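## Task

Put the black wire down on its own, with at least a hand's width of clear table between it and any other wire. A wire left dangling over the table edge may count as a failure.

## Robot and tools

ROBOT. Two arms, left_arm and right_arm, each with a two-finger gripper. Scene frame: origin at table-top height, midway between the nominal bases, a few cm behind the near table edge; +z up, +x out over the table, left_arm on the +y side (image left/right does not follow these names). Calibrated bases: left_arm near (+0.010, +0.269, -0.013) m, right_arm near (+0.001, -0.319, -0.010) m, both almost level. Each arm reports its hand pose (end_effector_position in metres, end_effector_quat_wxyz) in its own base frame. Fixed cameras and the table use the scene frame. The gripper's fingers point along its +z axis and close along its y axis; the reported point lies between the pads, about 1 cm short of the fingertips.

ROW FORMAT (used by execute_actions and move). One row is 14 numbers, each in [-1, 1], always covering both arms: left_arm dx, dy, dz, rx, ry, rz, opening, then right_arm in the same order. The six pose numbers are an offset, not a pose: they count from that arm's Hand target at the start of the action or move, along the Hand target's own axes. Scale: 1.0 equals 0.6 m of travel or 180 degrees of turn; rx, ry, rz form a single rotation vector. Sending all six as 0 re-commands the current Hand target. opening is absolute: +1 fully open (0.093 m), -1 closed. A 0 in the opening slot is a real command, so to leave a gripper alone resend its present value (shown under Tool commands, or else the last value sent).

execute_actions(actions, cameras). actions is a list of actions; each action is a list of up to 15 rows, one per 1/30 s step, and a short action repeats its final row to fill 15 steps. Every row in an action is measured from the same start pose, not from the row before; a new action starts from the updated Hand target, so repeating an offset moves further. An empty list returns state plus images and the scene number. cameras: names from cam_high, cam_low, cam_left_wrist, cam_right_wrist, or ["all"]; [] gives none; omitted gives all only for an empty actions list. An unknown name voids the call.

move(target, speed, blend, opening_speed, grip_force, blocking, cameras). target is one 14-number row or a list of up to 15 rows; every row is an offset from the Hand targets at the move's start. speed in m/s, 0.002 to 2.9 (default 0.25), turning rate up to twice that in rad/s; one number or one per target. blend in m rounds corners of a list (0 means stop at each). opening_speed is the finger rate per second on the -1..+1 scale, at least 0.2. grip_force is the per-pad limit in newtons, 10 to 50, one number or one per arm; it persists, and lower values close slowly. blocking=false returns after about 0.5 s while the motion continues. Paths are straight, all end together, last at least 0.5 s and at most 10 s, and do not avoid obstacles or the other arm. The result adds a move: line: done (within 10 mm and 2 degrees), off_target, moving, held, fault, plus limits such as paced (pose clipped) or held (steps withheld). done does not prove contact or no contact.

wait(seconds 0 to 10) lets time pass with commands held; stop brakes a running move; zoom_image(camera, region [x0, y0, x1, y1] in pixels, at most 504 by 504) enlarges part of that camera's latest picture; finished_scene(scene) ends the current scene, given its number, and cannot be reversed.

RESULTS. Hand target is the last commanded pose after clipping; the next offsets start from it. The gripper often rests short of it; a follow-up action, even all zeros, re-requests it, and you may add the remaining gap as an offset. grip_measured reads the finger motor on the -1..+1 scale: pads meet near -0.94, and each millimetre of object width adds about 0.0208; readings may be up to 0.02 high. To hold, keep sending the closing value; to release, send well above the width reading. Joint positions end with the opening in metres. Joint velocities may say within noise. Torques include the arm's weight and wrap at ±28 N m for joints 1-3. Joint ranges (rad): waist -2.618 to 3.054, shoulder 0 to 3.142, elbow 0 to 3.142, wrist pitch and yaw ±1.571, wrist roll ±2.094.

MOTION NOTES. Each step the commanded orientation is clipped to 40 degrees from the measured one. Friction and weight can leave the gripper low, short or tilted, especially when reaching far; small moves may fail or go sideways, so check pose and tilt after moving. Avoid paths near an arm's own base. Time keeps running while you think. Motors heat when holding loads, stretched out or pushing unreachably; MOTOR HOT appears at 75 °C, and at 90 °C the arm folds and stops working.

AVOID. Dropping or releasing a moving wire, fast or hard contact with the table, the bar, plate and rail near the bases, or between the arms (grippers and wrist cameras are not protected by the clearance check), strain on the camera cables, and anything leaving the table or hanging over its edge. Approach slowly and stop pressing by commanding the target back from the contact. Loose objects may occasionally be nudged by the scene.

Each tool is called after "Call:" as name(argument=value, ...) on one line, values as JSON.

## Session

Call:
execute_actions(actions=[])

Call:
zoom_image(camera="cam_low", region=[340, 190, 460, 310])

Call:
zoom_image(camera="cam_high", region=[390, 210, 510, 330])

Scene clock: 0.00 s.
left_arm: end_effector_position=(+0.2884, -0.2939, +0.2740) grip_measured=-0.925 end_effector_quat_wxyz=(+0.445, +0.542, +0.552, -0.451) | right_arm: end_effector_position=(+0.3754, +0.0000, +0.4021) grip_measured=+1.000 end_effector_quat_wxyz=(+0.707, +0.000, +0.707, +0.000)
Joint positions: left_arm=[-0.421 1.493 1.105 -0.065 1.106 0.395 0.001] | right_arm=[0 1.047 1.047 0 0 0 0.093]
Joint velocities: within noise
Joint torques (N m): no reading
Heat: left arm: 44 °C; right arm: 36 °C.
Hand target: left_arm +0.2880, -0.2941, +0.2821; +0.454, +0.545, +0.544, -0.448 | right_arm +0.3737, -0.0005, +0.4119; +0.716, +0.001, +0.698, -0.001
Tool commands: left_gripper/opening=-0.931621 right_gripper/opening=+1.0
camera_calibration:
cam_left_wrist: T_world_to_cam=[[-0.999921, 0.0104375, 0.00704004, 0.288455], [0.000559419, 0.595469, -0.803378, 0.433323], [-0.0125774, -0.803311, -0.595428, 0.0204989], [0, 0, 0, 1]] pos_world=[0.288448, -0.244574, 0.358297]
cam_right_wrist: T_world_to_cam=[[0.0134922, -0.999842, -0.0115391, 0.00016676], [-0.398845, 0.00520095, -0.917004, 0.561547], [0.916919, 0.0169747, -0.398712, -0.0974506], [0, 0, 0, 1]] pos_world=[0.313322, -0.00109965, 0.476088]

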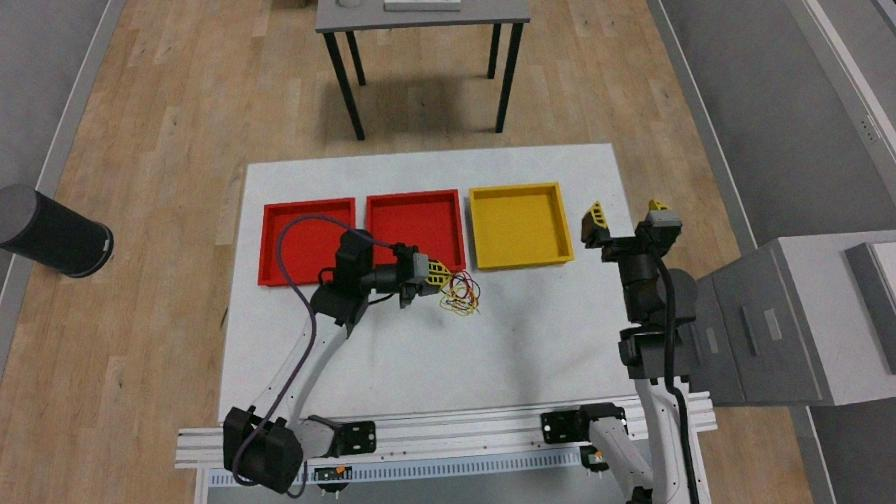

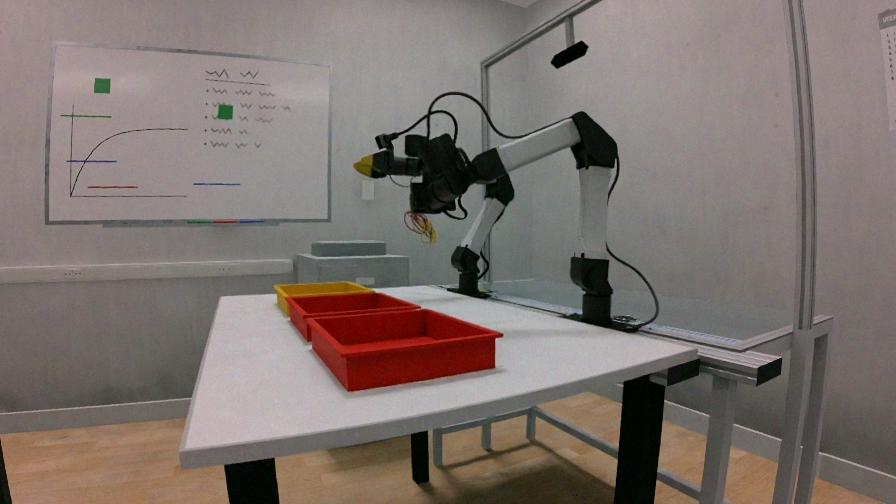

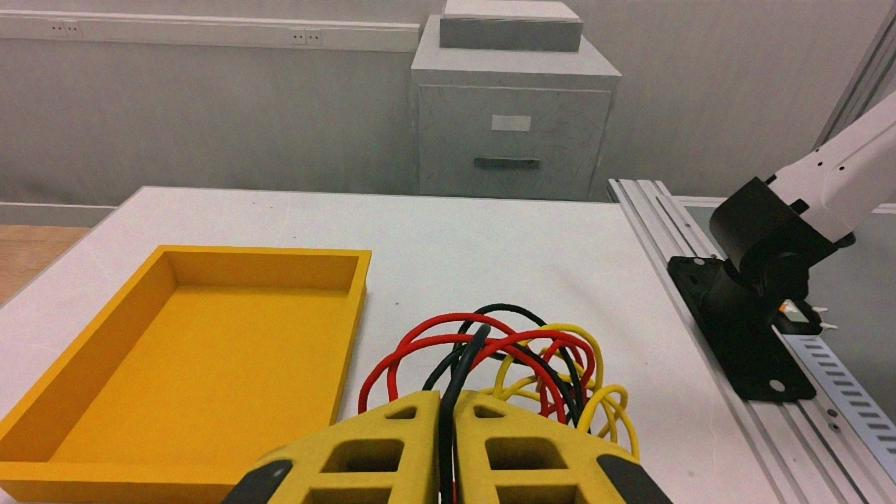

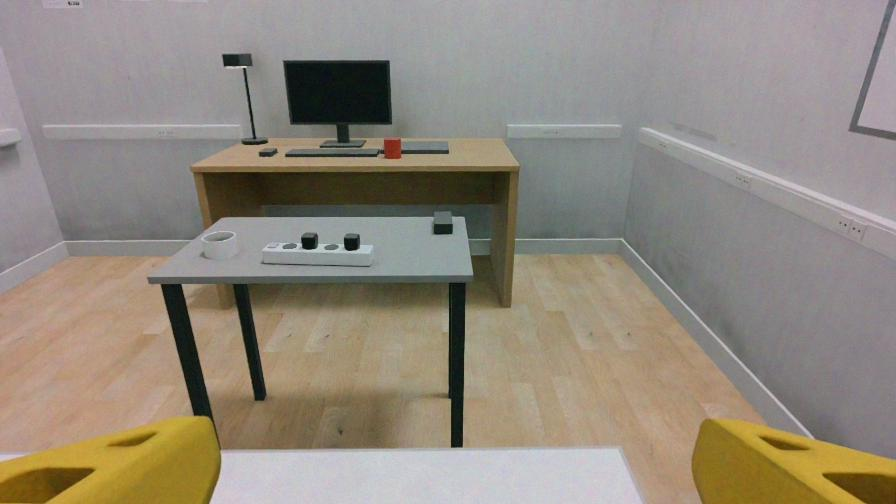

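Scaled by 4.200 from the camera's 896x504 image, which has a finer 1280x720 frame.

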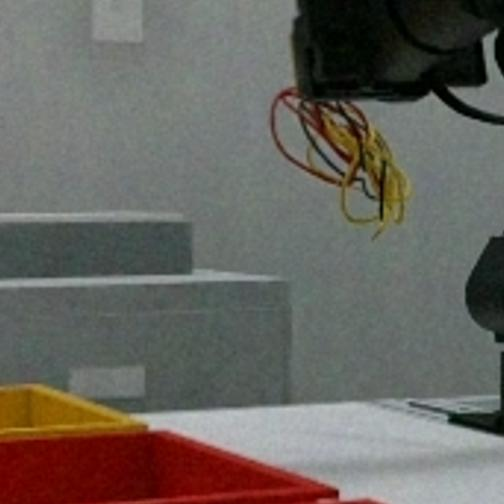

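Scaled by 4.200 from the camera's 896x504 image, which has a finer 1280x720 frame.

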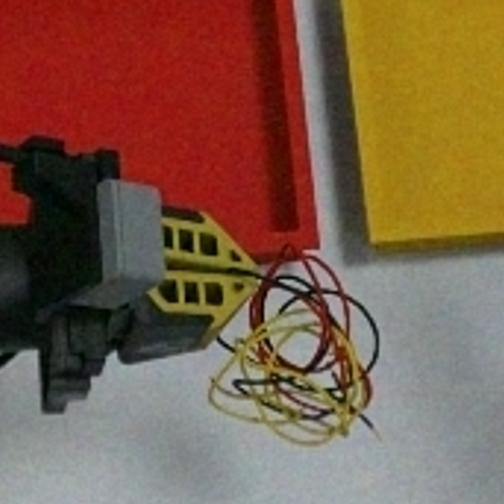

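Call:
move(target=[0,0,0,0,0,0,-0.931621, 0.308,0.2225,-0.219,-0.433,0.005,0,0.3], speed=0.3, cameras=["all"])

Call:
zoom_image(camera="cam_right_wrist", region=[250, 50, 700, 450])

Call:
zoom_image(camera="cam_left_wrist", region=[330, 280, 660, 470])

Scene clock: 48.87 s.
left_arm: end_effector_position=(+0.2884, -0.2939, +0.2740) grip_measured=-0.925 end_effector_quat_wxyz=(+0.445, +0.542, +0.552, -0.451) | right_arm: end_effector_position=(+0.2492, +0.1311, +0.2242) grip_measured=+0.301 end_effector_quat_wxyz=(+0.549, -0.439, +0.560, +0.439)
Joint positions: left_arm=[-0.421 1.493 1.105 -0.065 1.106 0.395 0.001] | right_arm=[-0.154 1.17 0.445 0.553 -1.493 -0.161 0.06]
Joint torques (N m): left_arm=[0.18 -7.09 9.76 1.91 0.32 -0.02] | right_arm=[1.09 -1.78 6.31 1.57 -0.24 -0.03]
Heat: left arm: 51 °C; right arm: 40 °C.
Hand target: left_arm +0.2880, -0.2941, +0.2821; +0.454, +0.545, +0.544, -0.448 | right_arm +0.2474, +0.1333, +0.2238; +0.552, -0.450, +0.548, +0.438
Off the commanded pose: left_arm 0.008 m, 1 deg | right_arm 0.003 m, 2 deg.
move: done
camera_calibration:
cam_left_wrist: T_world_to_cam=[[-0.999921, 0.0104375, 0.00704004, 0.288455], [0.000559419, 0.595469, -0.803378, 0.433323], [-0.0125774, -0.803311, -0.595428, 0.0204989], [0, 0, 0, 1]] pos_world=[0.288448, -0.244574, 0.358297]
cam_right_wrist: T_world_to_cam=[[0.976059, -0.21645, -0.0214244, -0.209526], [-0.108022, -0.396895, -0.911485, 0.326423], [0.188788, 0.891977, -0.410775, 0.0144584], [0, 0, 0, 1]] pos_world=[0.237041, 0.0713073, 0.29898]

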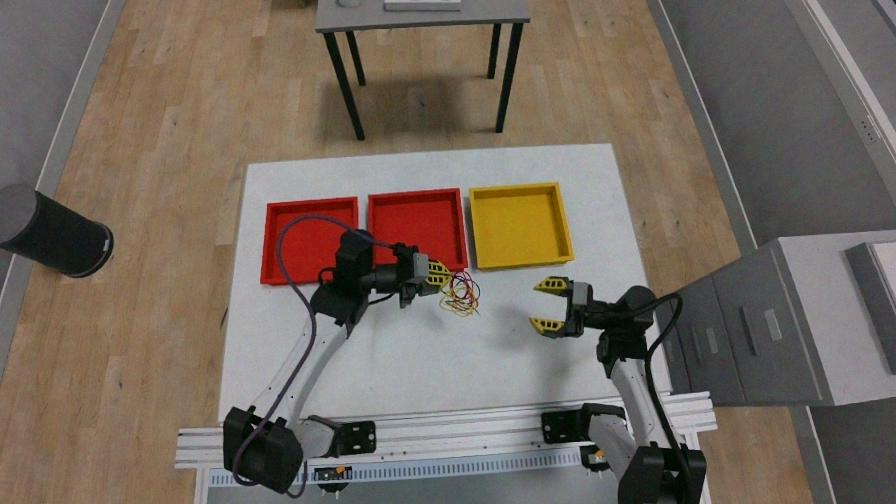

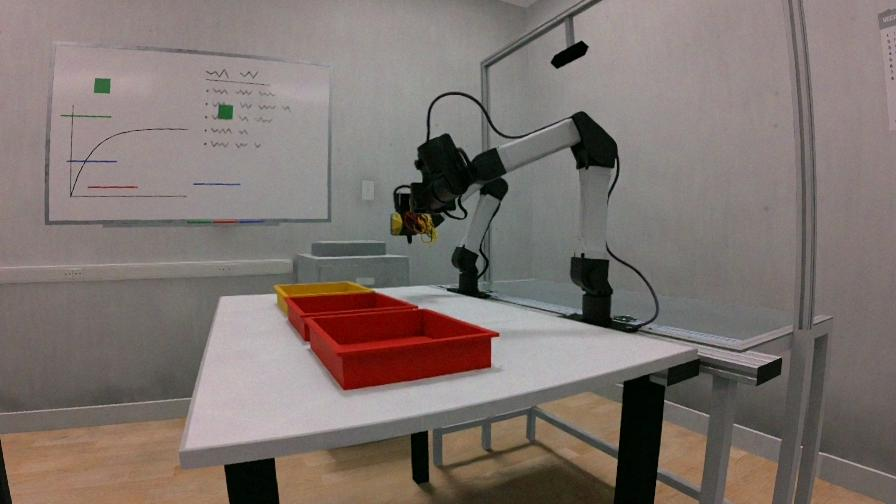

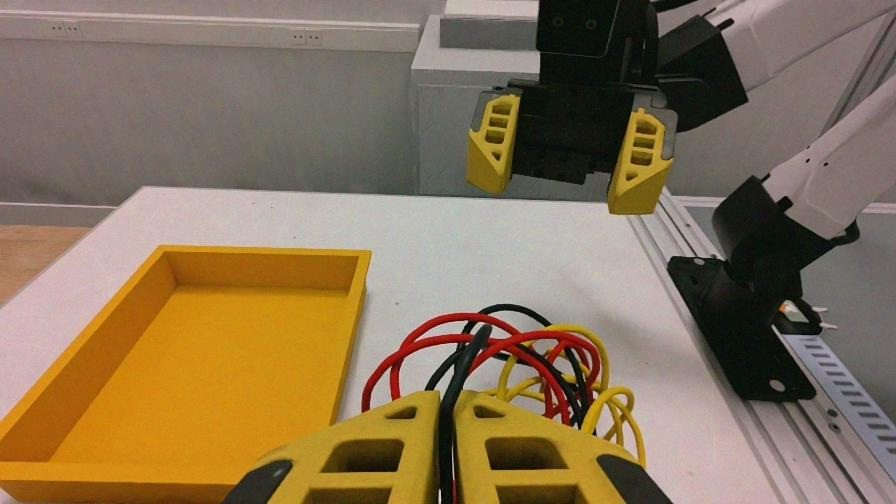

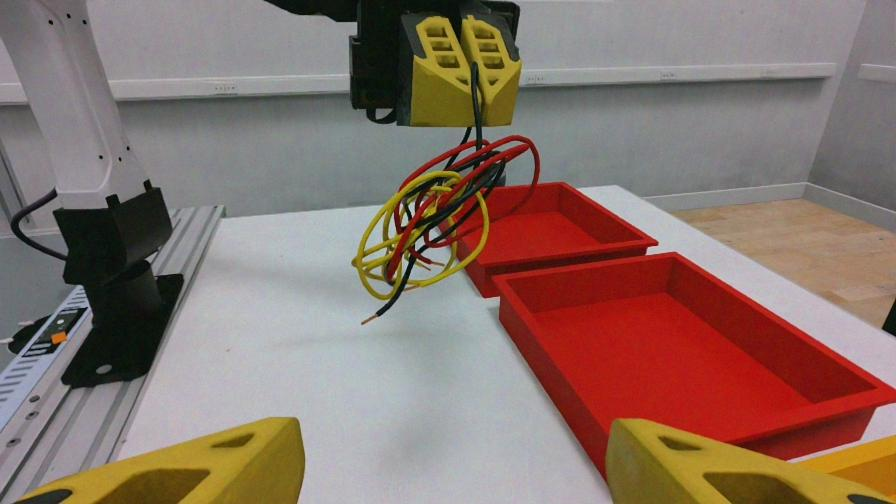

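Scaled by 1.120 from the camera's 896x504 image, which has a finer 1280x720 frame.

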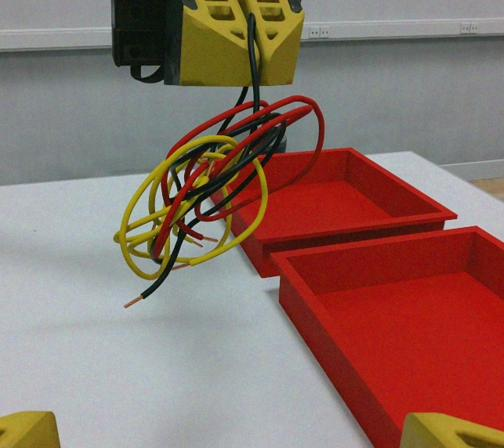

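Scaled by 1.527 from the camera's 896x504 image, which has a finer 1280x720 frame.

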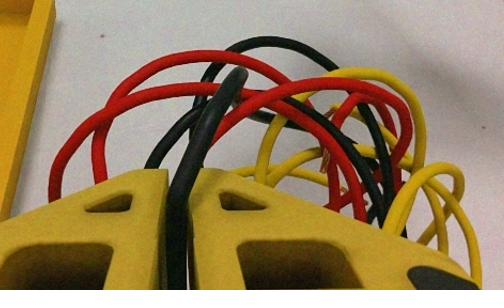

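Call:
move(target=[0,0,0,0,0,0,-0.931621, 0.005,0.038,0.1495,0,0,0,-0.4], speed=0.15, cameras=["cam_low","cam_right_wrist","cam_left_wrist"])

Call:
zoom_image(camera="cam_right_wrist", region=[230, 150, 690, 504])

Scene clock: 95.93 s.
left_arm: end_effector_position=(+0.2884, -0.2939, +0.2740) grip_measured=-0.925 end_effector_quat_wxyz=(+0.445, +0.542, +0.552, -0.451) | right_arm: end_effector_position=(+0.2427, +0.2244, +0.2212) grip_measured=-0.399 end_effector_quat_wxyz=(+0.547, -0.452, +0.549, +0.442)
Joint positions: left_arm=[-0.421 1.493 1.105 -0.065 1.106 0.395 0.001] | right_arm=[0.278 1.229 0.413 0.791 -1.089 -0.031 0.026]
Joint torques (N m): left_arm=[0.29 -6.84 9.84 1.89 0.35 -0.02] | right_arm=[0.84 -2.32 5.82 1.75 0.18 0.1]
Heat: left arm: 54 °C; right arm: 41 °C.
Hand target: left_arm +0.2880, -0.2941, +0.2821; +0.454, +0.545, +0.544, -0.448 | right_arm +0.2441, +0.2258, +0.2199; +0.552, -0.450, +0.548, +0.439
Off the commanded pose: left_arm 0.008 m, 1 deg | right_arm 0.002 m, 1 deg.
move: done
camera_calibration:
cam_left_wrist: T_world_to_cam=[[-0.999921, 0.0104375, 0.00704004, 0.288455], [0.000559419, 0.595469, -0.803378, 0.433323], [-0.0125774, -0.803311, -0.595428, 0.0204989], [0, 0, 0, 1]] pos_world=[0.288448, -0.244574, 0.358297]
cam_right_wrist: T_world_to_cam=[[0.981996, -0.188886, -0.00224513, -0.194921], [-0.0793386, -0.401628, -0.91236, 0.354324], [0.17143, 0.896112, -0.409383, -0.0657886], [0, 0, 0, 1]] pos_world=[0.230801, 0.164442, 0.295901]
Images, in order (width x height): cam_low 896x504, cam_left_wrist 896x504, cam_right_wrist 896x504.

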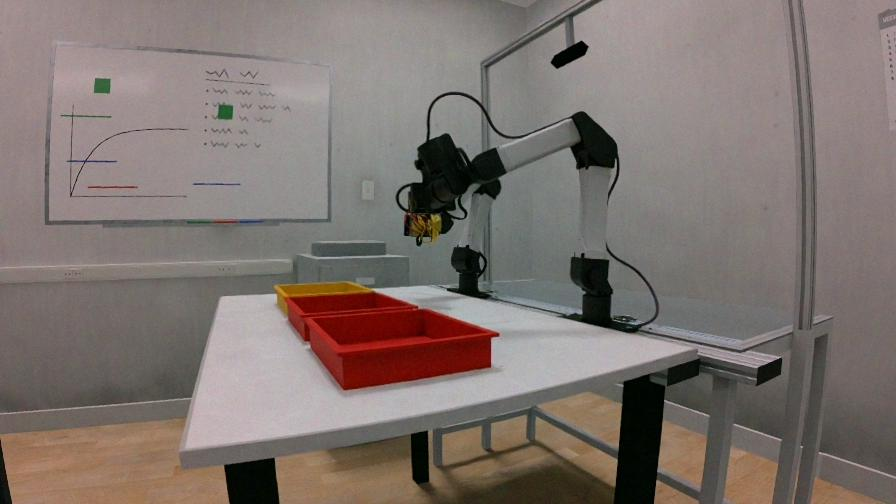

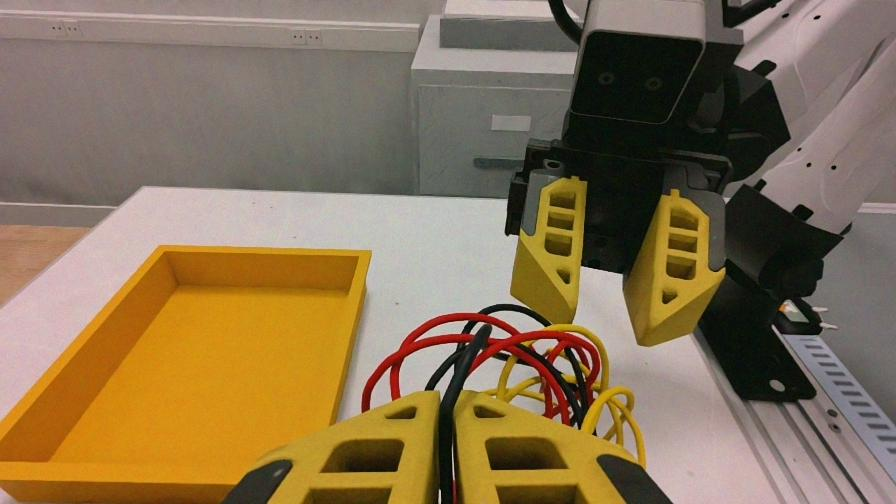

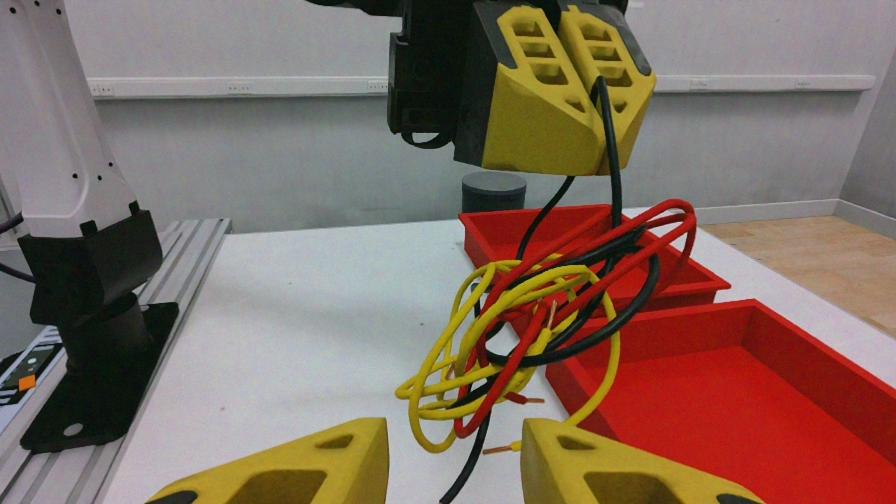

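Scaled by 1.096 from the camera's 896x504 image, which has a finer 1280x720 frame.

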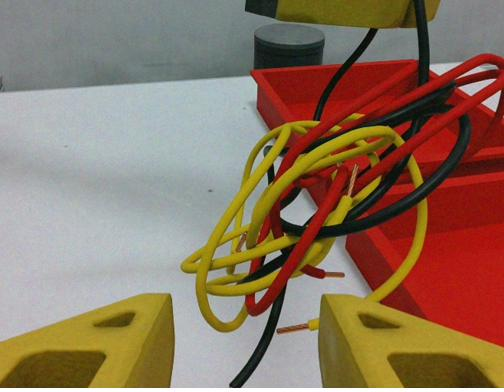

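Call:
move(target=[0,0,0,0,0,0,-0.931621, 0.014,-0.006,-0.026,0,0,-0.5,0.35], speed=0.5, cameras=["cam_right_wrist","cam_left_wrist"])

Call:
zoom_image(camera="cam_right_wrist", region=[230, 50, 690, 504])

Scene clock: 139.20 s.
left_arm: end_effector_position=(+0.2884, -0.2939, +0.2740) grip_measured=-0.925 end_effector_quat_wxyz=(+0.445, +0.542, +0.552, -0.451) | right_arm: end_effector_position=(+0.2448, +0.2114, +0.2093) grip_measured=+0.349 end_effector_quat_wxyz=(+0.700, -0.706, +0.077, -0.078)
Joint positions: left_arm=[-0.421 1.493 1.105 -0.065 1.106 0.395 0.001] | right_arm=[0.223 1.256 0.367 0.869 -1.128 -1.591 0.062]
Joint torques (N m): left_arm=[0.12 -7.06 9.8 1.9 0.33 -0.02] | right_arm=[-0.58 -3.44 6.67 1.49 -0.2 0.04]
Heat: left arm: 55 °C; right arm: 40 °C.
Hand target: left_arm +0.2880, -0.2941, +0.2821; +0.454, +0.545, +0.544, -0.448 | right_arm +0.2445, +0.2096, +0.2118; +0.701, -0.706, +0.069, -0.081
Off the commanded pose: left_arm 0.008 m, 1 deg | right_arm 0.003 m, 1 deg.
move: done
camera_calibration:
cam_left_wrist: T_world_to_cam=[[-0.999921, 0.0104375, 0.00704004, 0.288455], [0.000559419, 0.595469, -0.803378, 0.433323], [-0.0125774, -0.803311, -0.595428, 0.0204989], [0, 0, 0, 1]] pos_world=[0.288448, -0.244574, 0.358297]
cam_right_wrist: T_world_to_cam=[[0.0139049, 0.0192391, 0.999718, -0.216161], [0.807488, -0.589884, 0.000120858, -0.0298921], [0.58972, 0.807259, -0.0237376, -0.223624], [0, 0, 0, 1]] pos_world=[0.159019, 0.167048, 0.210796]
Images, in order (width x height): cam_left_wrist 896x504, cam_right_wrist 896x504.

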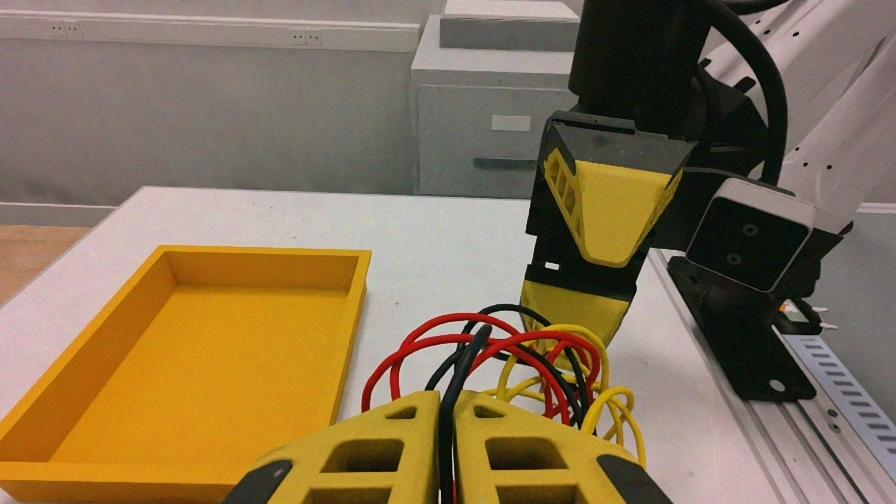

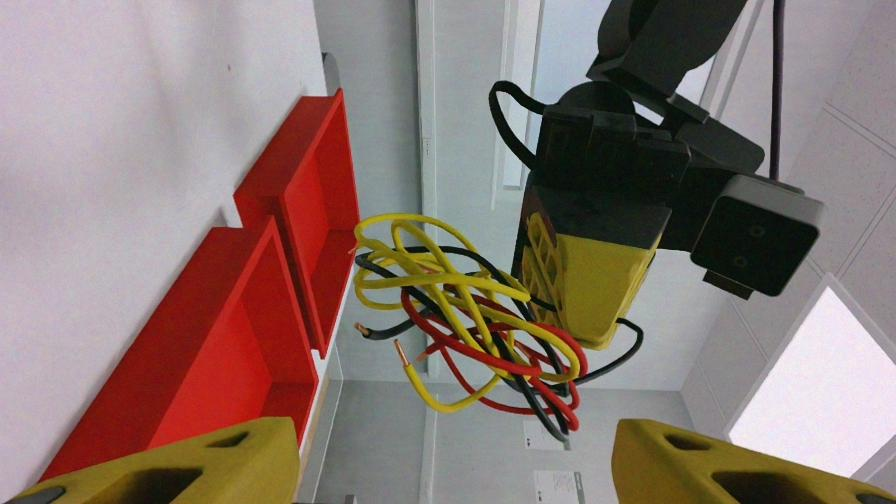

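Scaled by 1.096 from the camera's 896x504 image, which has a finer 1280x720 frame.

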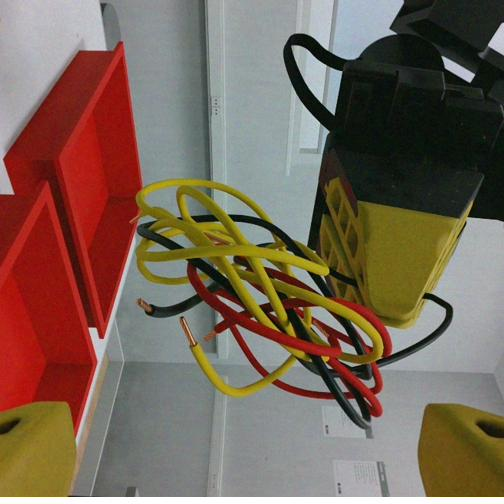

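Call:
move(target=[0,0,0,0,0,0,-0.931621, -0.02,-0.0127,0.098,0,0,0,0.35], speed=0.15, cameras=["cam_high","cam_right_wrist","cam_left_wrist"])

Call:
zoom_image(camera="cam_right_wrist", region=[230, 50, 690, 504])

Call:
zoom_image(camera="cam_left_wrist", region=[430, 200, 730, 500])

Scene clock: 159.70 s.
left_arm: end_effector_position=(+0.2884, -0.2939, +0.2740) grip_measured=-0.925 end_effector_quat_wxyz=(+0.445, +0.542, +0.552, -0.451) | right_arm: end_effector_position=(+0.2397, +0.2654, +0.2101) grip_measured=+0.349 end_effector_quat_wxyz=(+0.697, -0.710, +0.076, -0.072)
Joint positions: left_arm=[-0.421 1.493 1.105 -0.065 1.106 0.395 0.001] | right_arm=[0.458 1.318 0.423 0.865 -0.903 -1.591 0.062]
Joint torques (N m): left_arm=[0.24 -6.91 9.98 1.89 0.32 -0.04] | right_arm=[0.84 -2.69 9.28 1.56 0.18 0.14]
Heat: left arm: 55 °C; right arm: 41 °C.
Hand target: left_arm +0.2880, -0.2941, +0.2821; +0.454, +0.545, +0.544, -0.448 | right_arm +0.2450, +0.2697, +0.2187; +0.700, -0.706, +0.070, -0.080
Off the commanded pose: left_arm 0.008 m, 1 deg | right_arm 0.011 m, 1 deg.
move: off_target (right_arm)
camera_calibration:
cam_left_wrist: T_world_to_cam=[[-0.999921, 0.0104375, 0.00704004, 0.288455], [0.000559419, 0.595469, -0.803378, 0.433323], [-0.0125774, -0.803311, -0.595428, 0.0204989], [0, 0, 0, 1]] pos_world=[0.288448, -0.244574, 0.358297]
cam_right_wrist: T_world_to_cam=[[0.0211411, 0.028187, 0.999379, -0.222049], [0.813567, -0.581471, -0.000810305, 0.00261838], [0.581087, 0.813079, -0.0352249, -0.261165], [0, 0, 0, 1]] pos_world=[0.154324, 0.220129, 0.212714]
Images, in order (width x height): cam_high 896x504, cam_left_wrist 896x504, cam_right_wrist 896x504.

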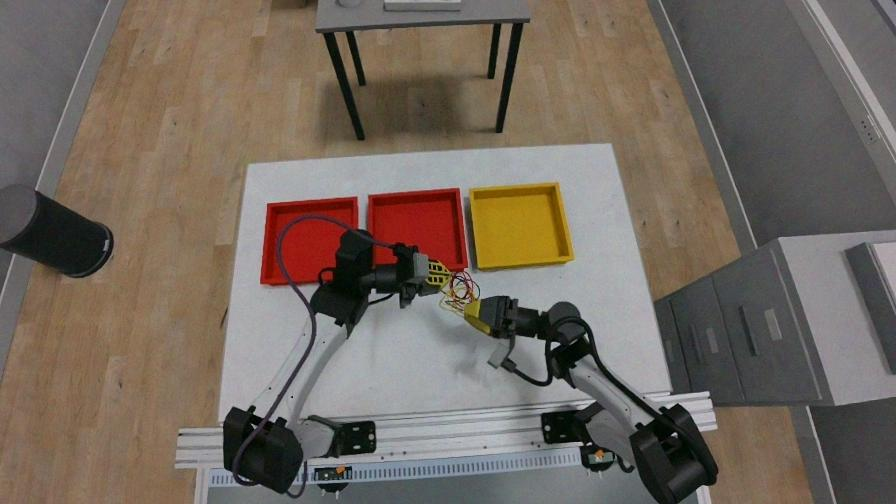

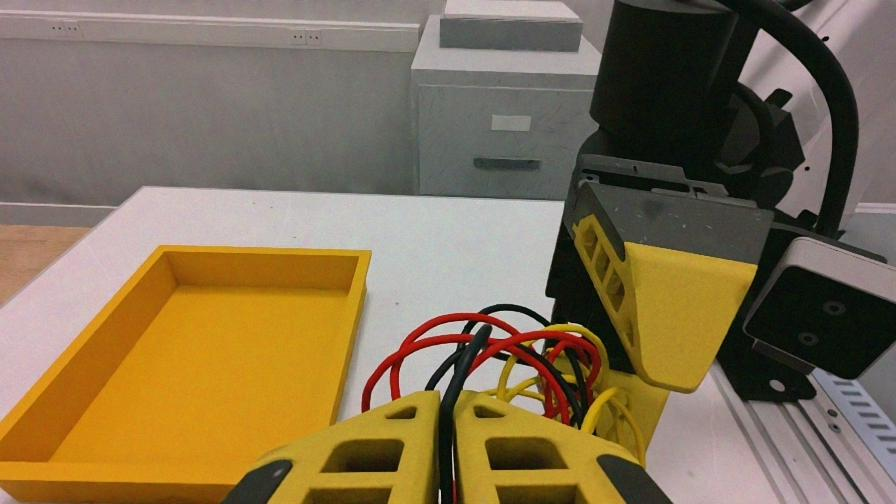

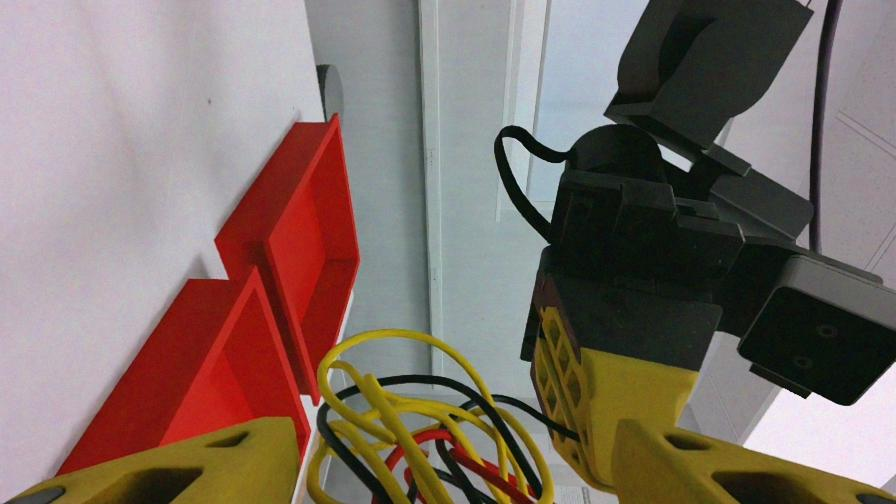

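Scaled by 1.096 from the camera's 896x504 image, which has a finer 1280x720 frame.

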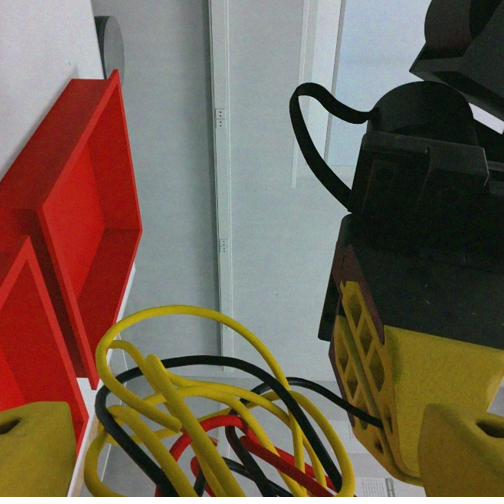

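Scaled by 1.680 from the camera's 896x504 image, which has a finer 1280x720 frame.

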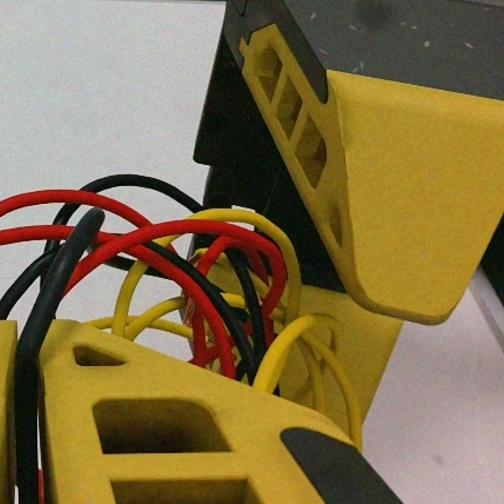

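Call:
move(target=[[0,0,0,0,0,0,-0.931621, 0.008,0,0.013,0,0,0,0.35],[0,0,0,0,0,0,-0.931621, 0.008,0,0.013,0,0,0,-1]], speed=0.1, grip_force=[50,40], cameras=["cam_right_wrist","cam_left_wrist"])

Call:
zoom_image(camera="cam_right_wrist", region=[230, 150, 690, 504])

Call:
zoom_image(camera="cam_left_wrist", region=[430, 200, 730, 500])

Scene clock: 186.10 s.
left_arm: end_effector_position=(+0.2884, -0.2939, +0.2740) grip_measured=-0.925 end_effector_quat_wxyz=(+0.445, +0.542, +0.552, -0.451) | right_arm: end_effector_position=(+0.2459, +0.2718, +0.2085) grip_measured=-0.895 end_effector_quat_wxyz=(+0.695, -0.712, +0.079, -0.069)
Joint positions: left_arm=[-0.421 1.493 1.105 -0.065 1.106 0.395 0.001] | right_arm=[0.47 1.358 0.452 0.865 -0.89 -1.591 0.002]
Joint torques (N m): left_arm=[0.02 -6.94 9.83 1.88 0.34 -0.01] | right_arm=[0.87 -3.04 9.26 1.7 0.14 0.07]
Heat: left arm: 56 °C; right arm: 43 °C.
Hand target: left_arm +0.2880, -0.2941, +0.2821; +0.454, +0.545, +0.544, -0.448 | right_arm +0.2514, +0.2764, +0.2187; +0.700, -0.706, +0.070, -0.080
Off the commanded pose: left_arm 0.008 m, 1 deg | right_arm 0.012 m, 2 deg.
grip_force (N): 50, 40
move: off_target (right_arm); target 2's new opening was sent with right_arm's hand 0.013 m and 2 deg from that target
camera_calibration:
cam_left_wrist: T_world_to_cam=[[-0.999921, 0.0104375, 0.00704004, 0.288455], [0.000559419, 0.595469, -0.803378, 0.433323], [-0.0125774, -0.803311, -0.595428, 0.0204989], [0, 0, 0, 1]] pos_world=[0.288448, -0.244574, 0.358297]
cam_right_wrist: T_world_to_cam=[[0.0304305, 0.0334051, 0.998979, -0.22428], [0.813351, -0.581749, -0.00532278, 0.00232176], [0.580977, 0.812682, -0.0448729, -0.267993], [0, 0, 0, 1]] pos_world=[0.160634, 0.226636, 0.212038]
Images, in order (width x height): cam_left_wrist 896x504, cam_right_wrist 896x504.

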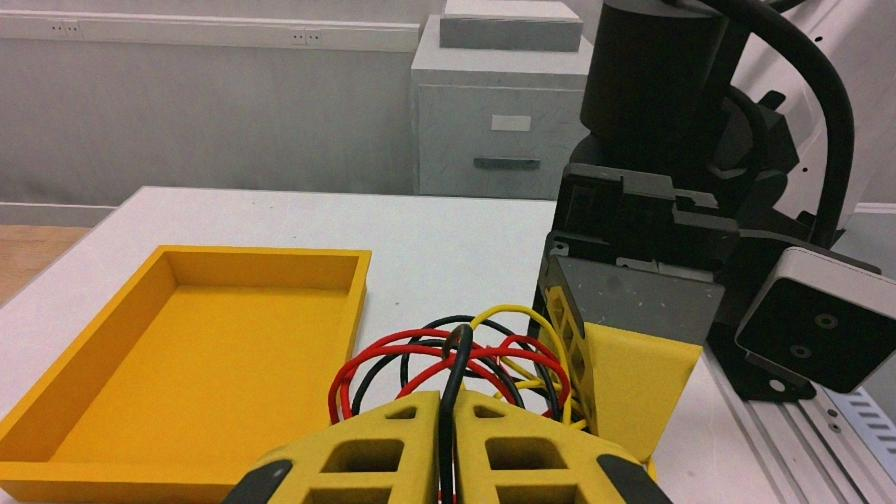

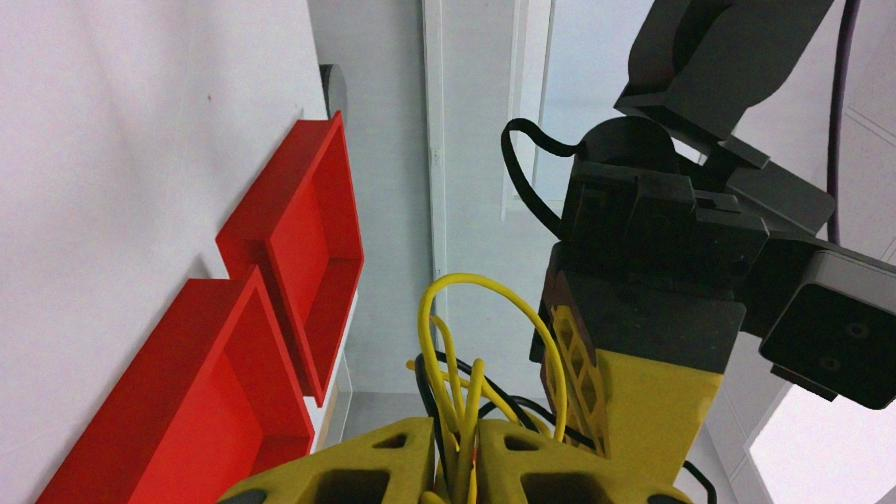

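Scaled by 1.096 from the camera's 896x504 image, which has a finer 1280x720 frame.

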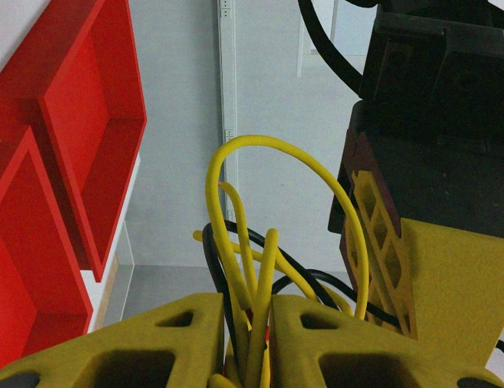

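Scaled by 1.680 from the camera's 896x504 image, which has a finer 1280x720 frame.

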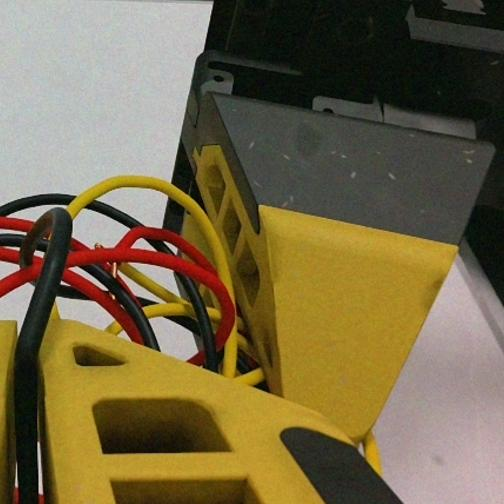

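Call:
move(target=[0,0,0,0,0,0,-0.931621, 0,0,-0.06,0,0,0,-1], speed=0.08, cameras=["cam_right_wrist","cam_left_wrist"])

Call:
zoom_image(camera="cam_right_wrist", region=[230, 150, 690, 504])

Call:
zoom_image(camera="cam_left_wrist", region=[430, 200, 730, 500])

Scene clock: 199.53 s.
left_arm: end_effector_position=(+0.2884, -0.2939, +0.2740) grip_measured=-0.925 end_effector_quat_wxyz=(+0.445, +0.542, +0.552, -0.451) | right_arm: end_effector_position=(+0.2471, +0.2448, +0.2151) grip_measured=-0.910 end_effector_quat_wxyz=(+0.698, -0.707, +0.077, -0.077)
Joint positions: left_arm=[-0.421 1.493 1.105 -0.065 1.106 0.395 0.001] | right_arm=[0.364 1.293 0.424 0.847 -0.988 -1.591 0.002]
Joint torques (N m): left_arm=[0.16 -6.89 9.95 1.87 0.33 0.03] | right_arm=[-0.84 -5.5 5.79 1.49 -0.12 0.1]
Heat: left arm: 56 °C; right arm: 43 °C.
Hand target: left_arm +0.2880, -0.2941, +0.2821; +0.454, +0.545, +0.544, -0.448 | right_arm +0.2437, +0.2412, +0.2190; +0.701, -0.706, +0.070, -0.080
Off the commanded pose: left_arm 0.008 m, 1 deg | right_arm 0.006 m, 1 deg.
grip_force (N): 50, 40
move: done
camera_calibration:
cam_left_wrist: T_world_to_cam=[[-0.999921, 0.0104375, 0.00704004, 0.288455], [0.000559419, 0.595469, -0.803378, 0.433323], [-0.0125774, -0.803311, -0.595428, 0.0204989], [0, 0, 0, 1]] pos_world=[0.288448, -0.244574, 0.358297]
cam_right_wrist: T_world_to_cam=[[0.0155773, 0.0231019, 0.999612, -0.224056], [0.809103, -0.587666, 0.000972916, -0.0131393], [0.58746, 0.808774, -0.0278461, -0.250738], [0, 0, 0, 1]] pos_world=[0.16142, 0.200245, 0.216999]
Images, in order (width x height): cam_left_wrist 896x504, cam_right_wrist 896x504.

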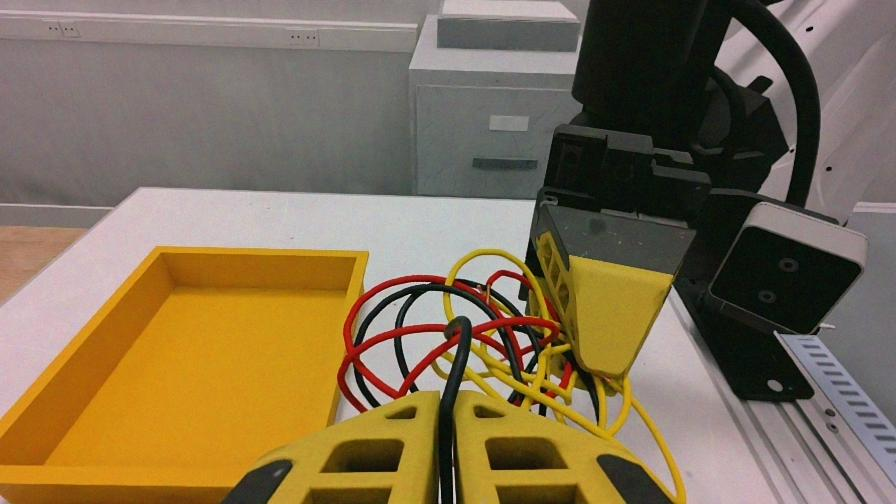

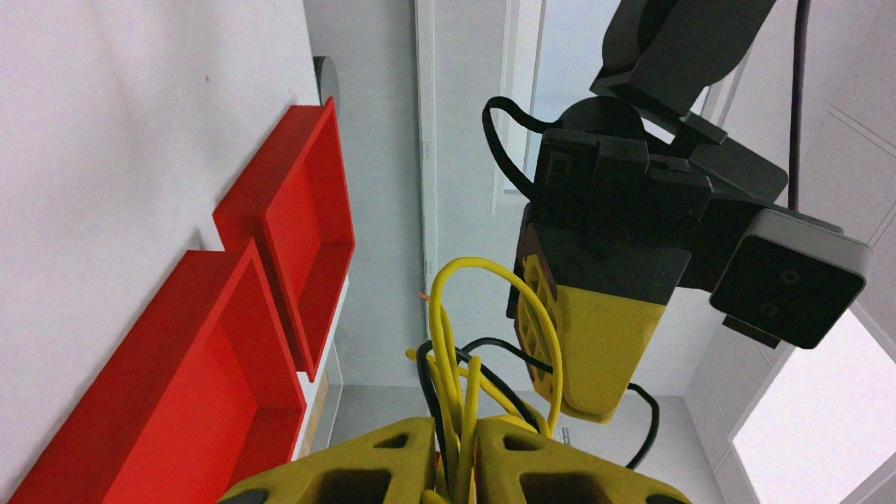

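Scaled by 1.096 from the camera's 896x504 image, which has a finer 1280x720 frame.

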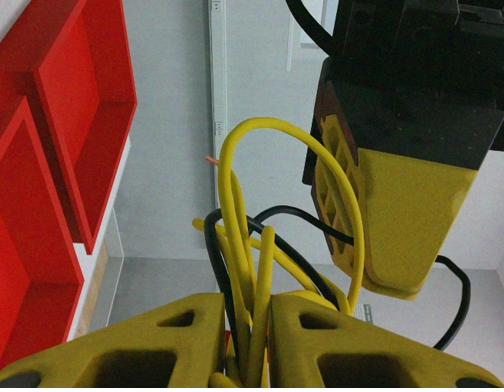

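Scaled by 1.680 from the camera's 896x504 image, which has a finer 1280x720 frame.

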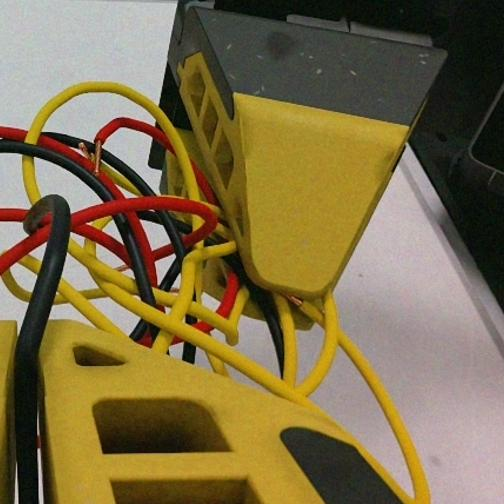

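Call:
zoom_image(camera="cam_right_wrist", region=[390, 320, 600, 504])

Call:
zoom_image(camera="cam_left_wrist", region=[530, 300, 670, 440])

Scaled by 2.400 from the camera's 896x504 image, which has a finer 1280x720 frame.

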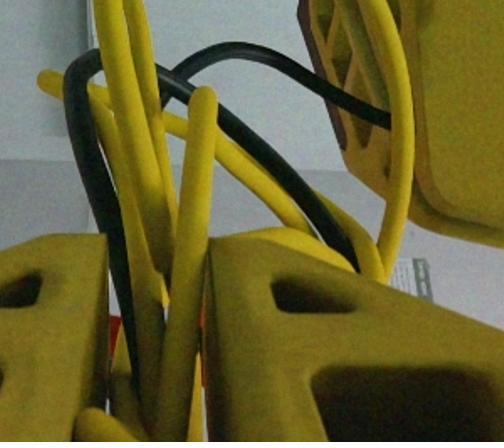

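Scaled by 3.600 from the camera's 896x504 image, which has a finer 1280x720 frame.

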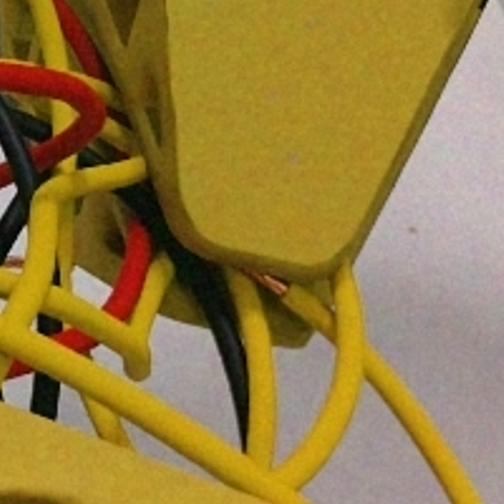

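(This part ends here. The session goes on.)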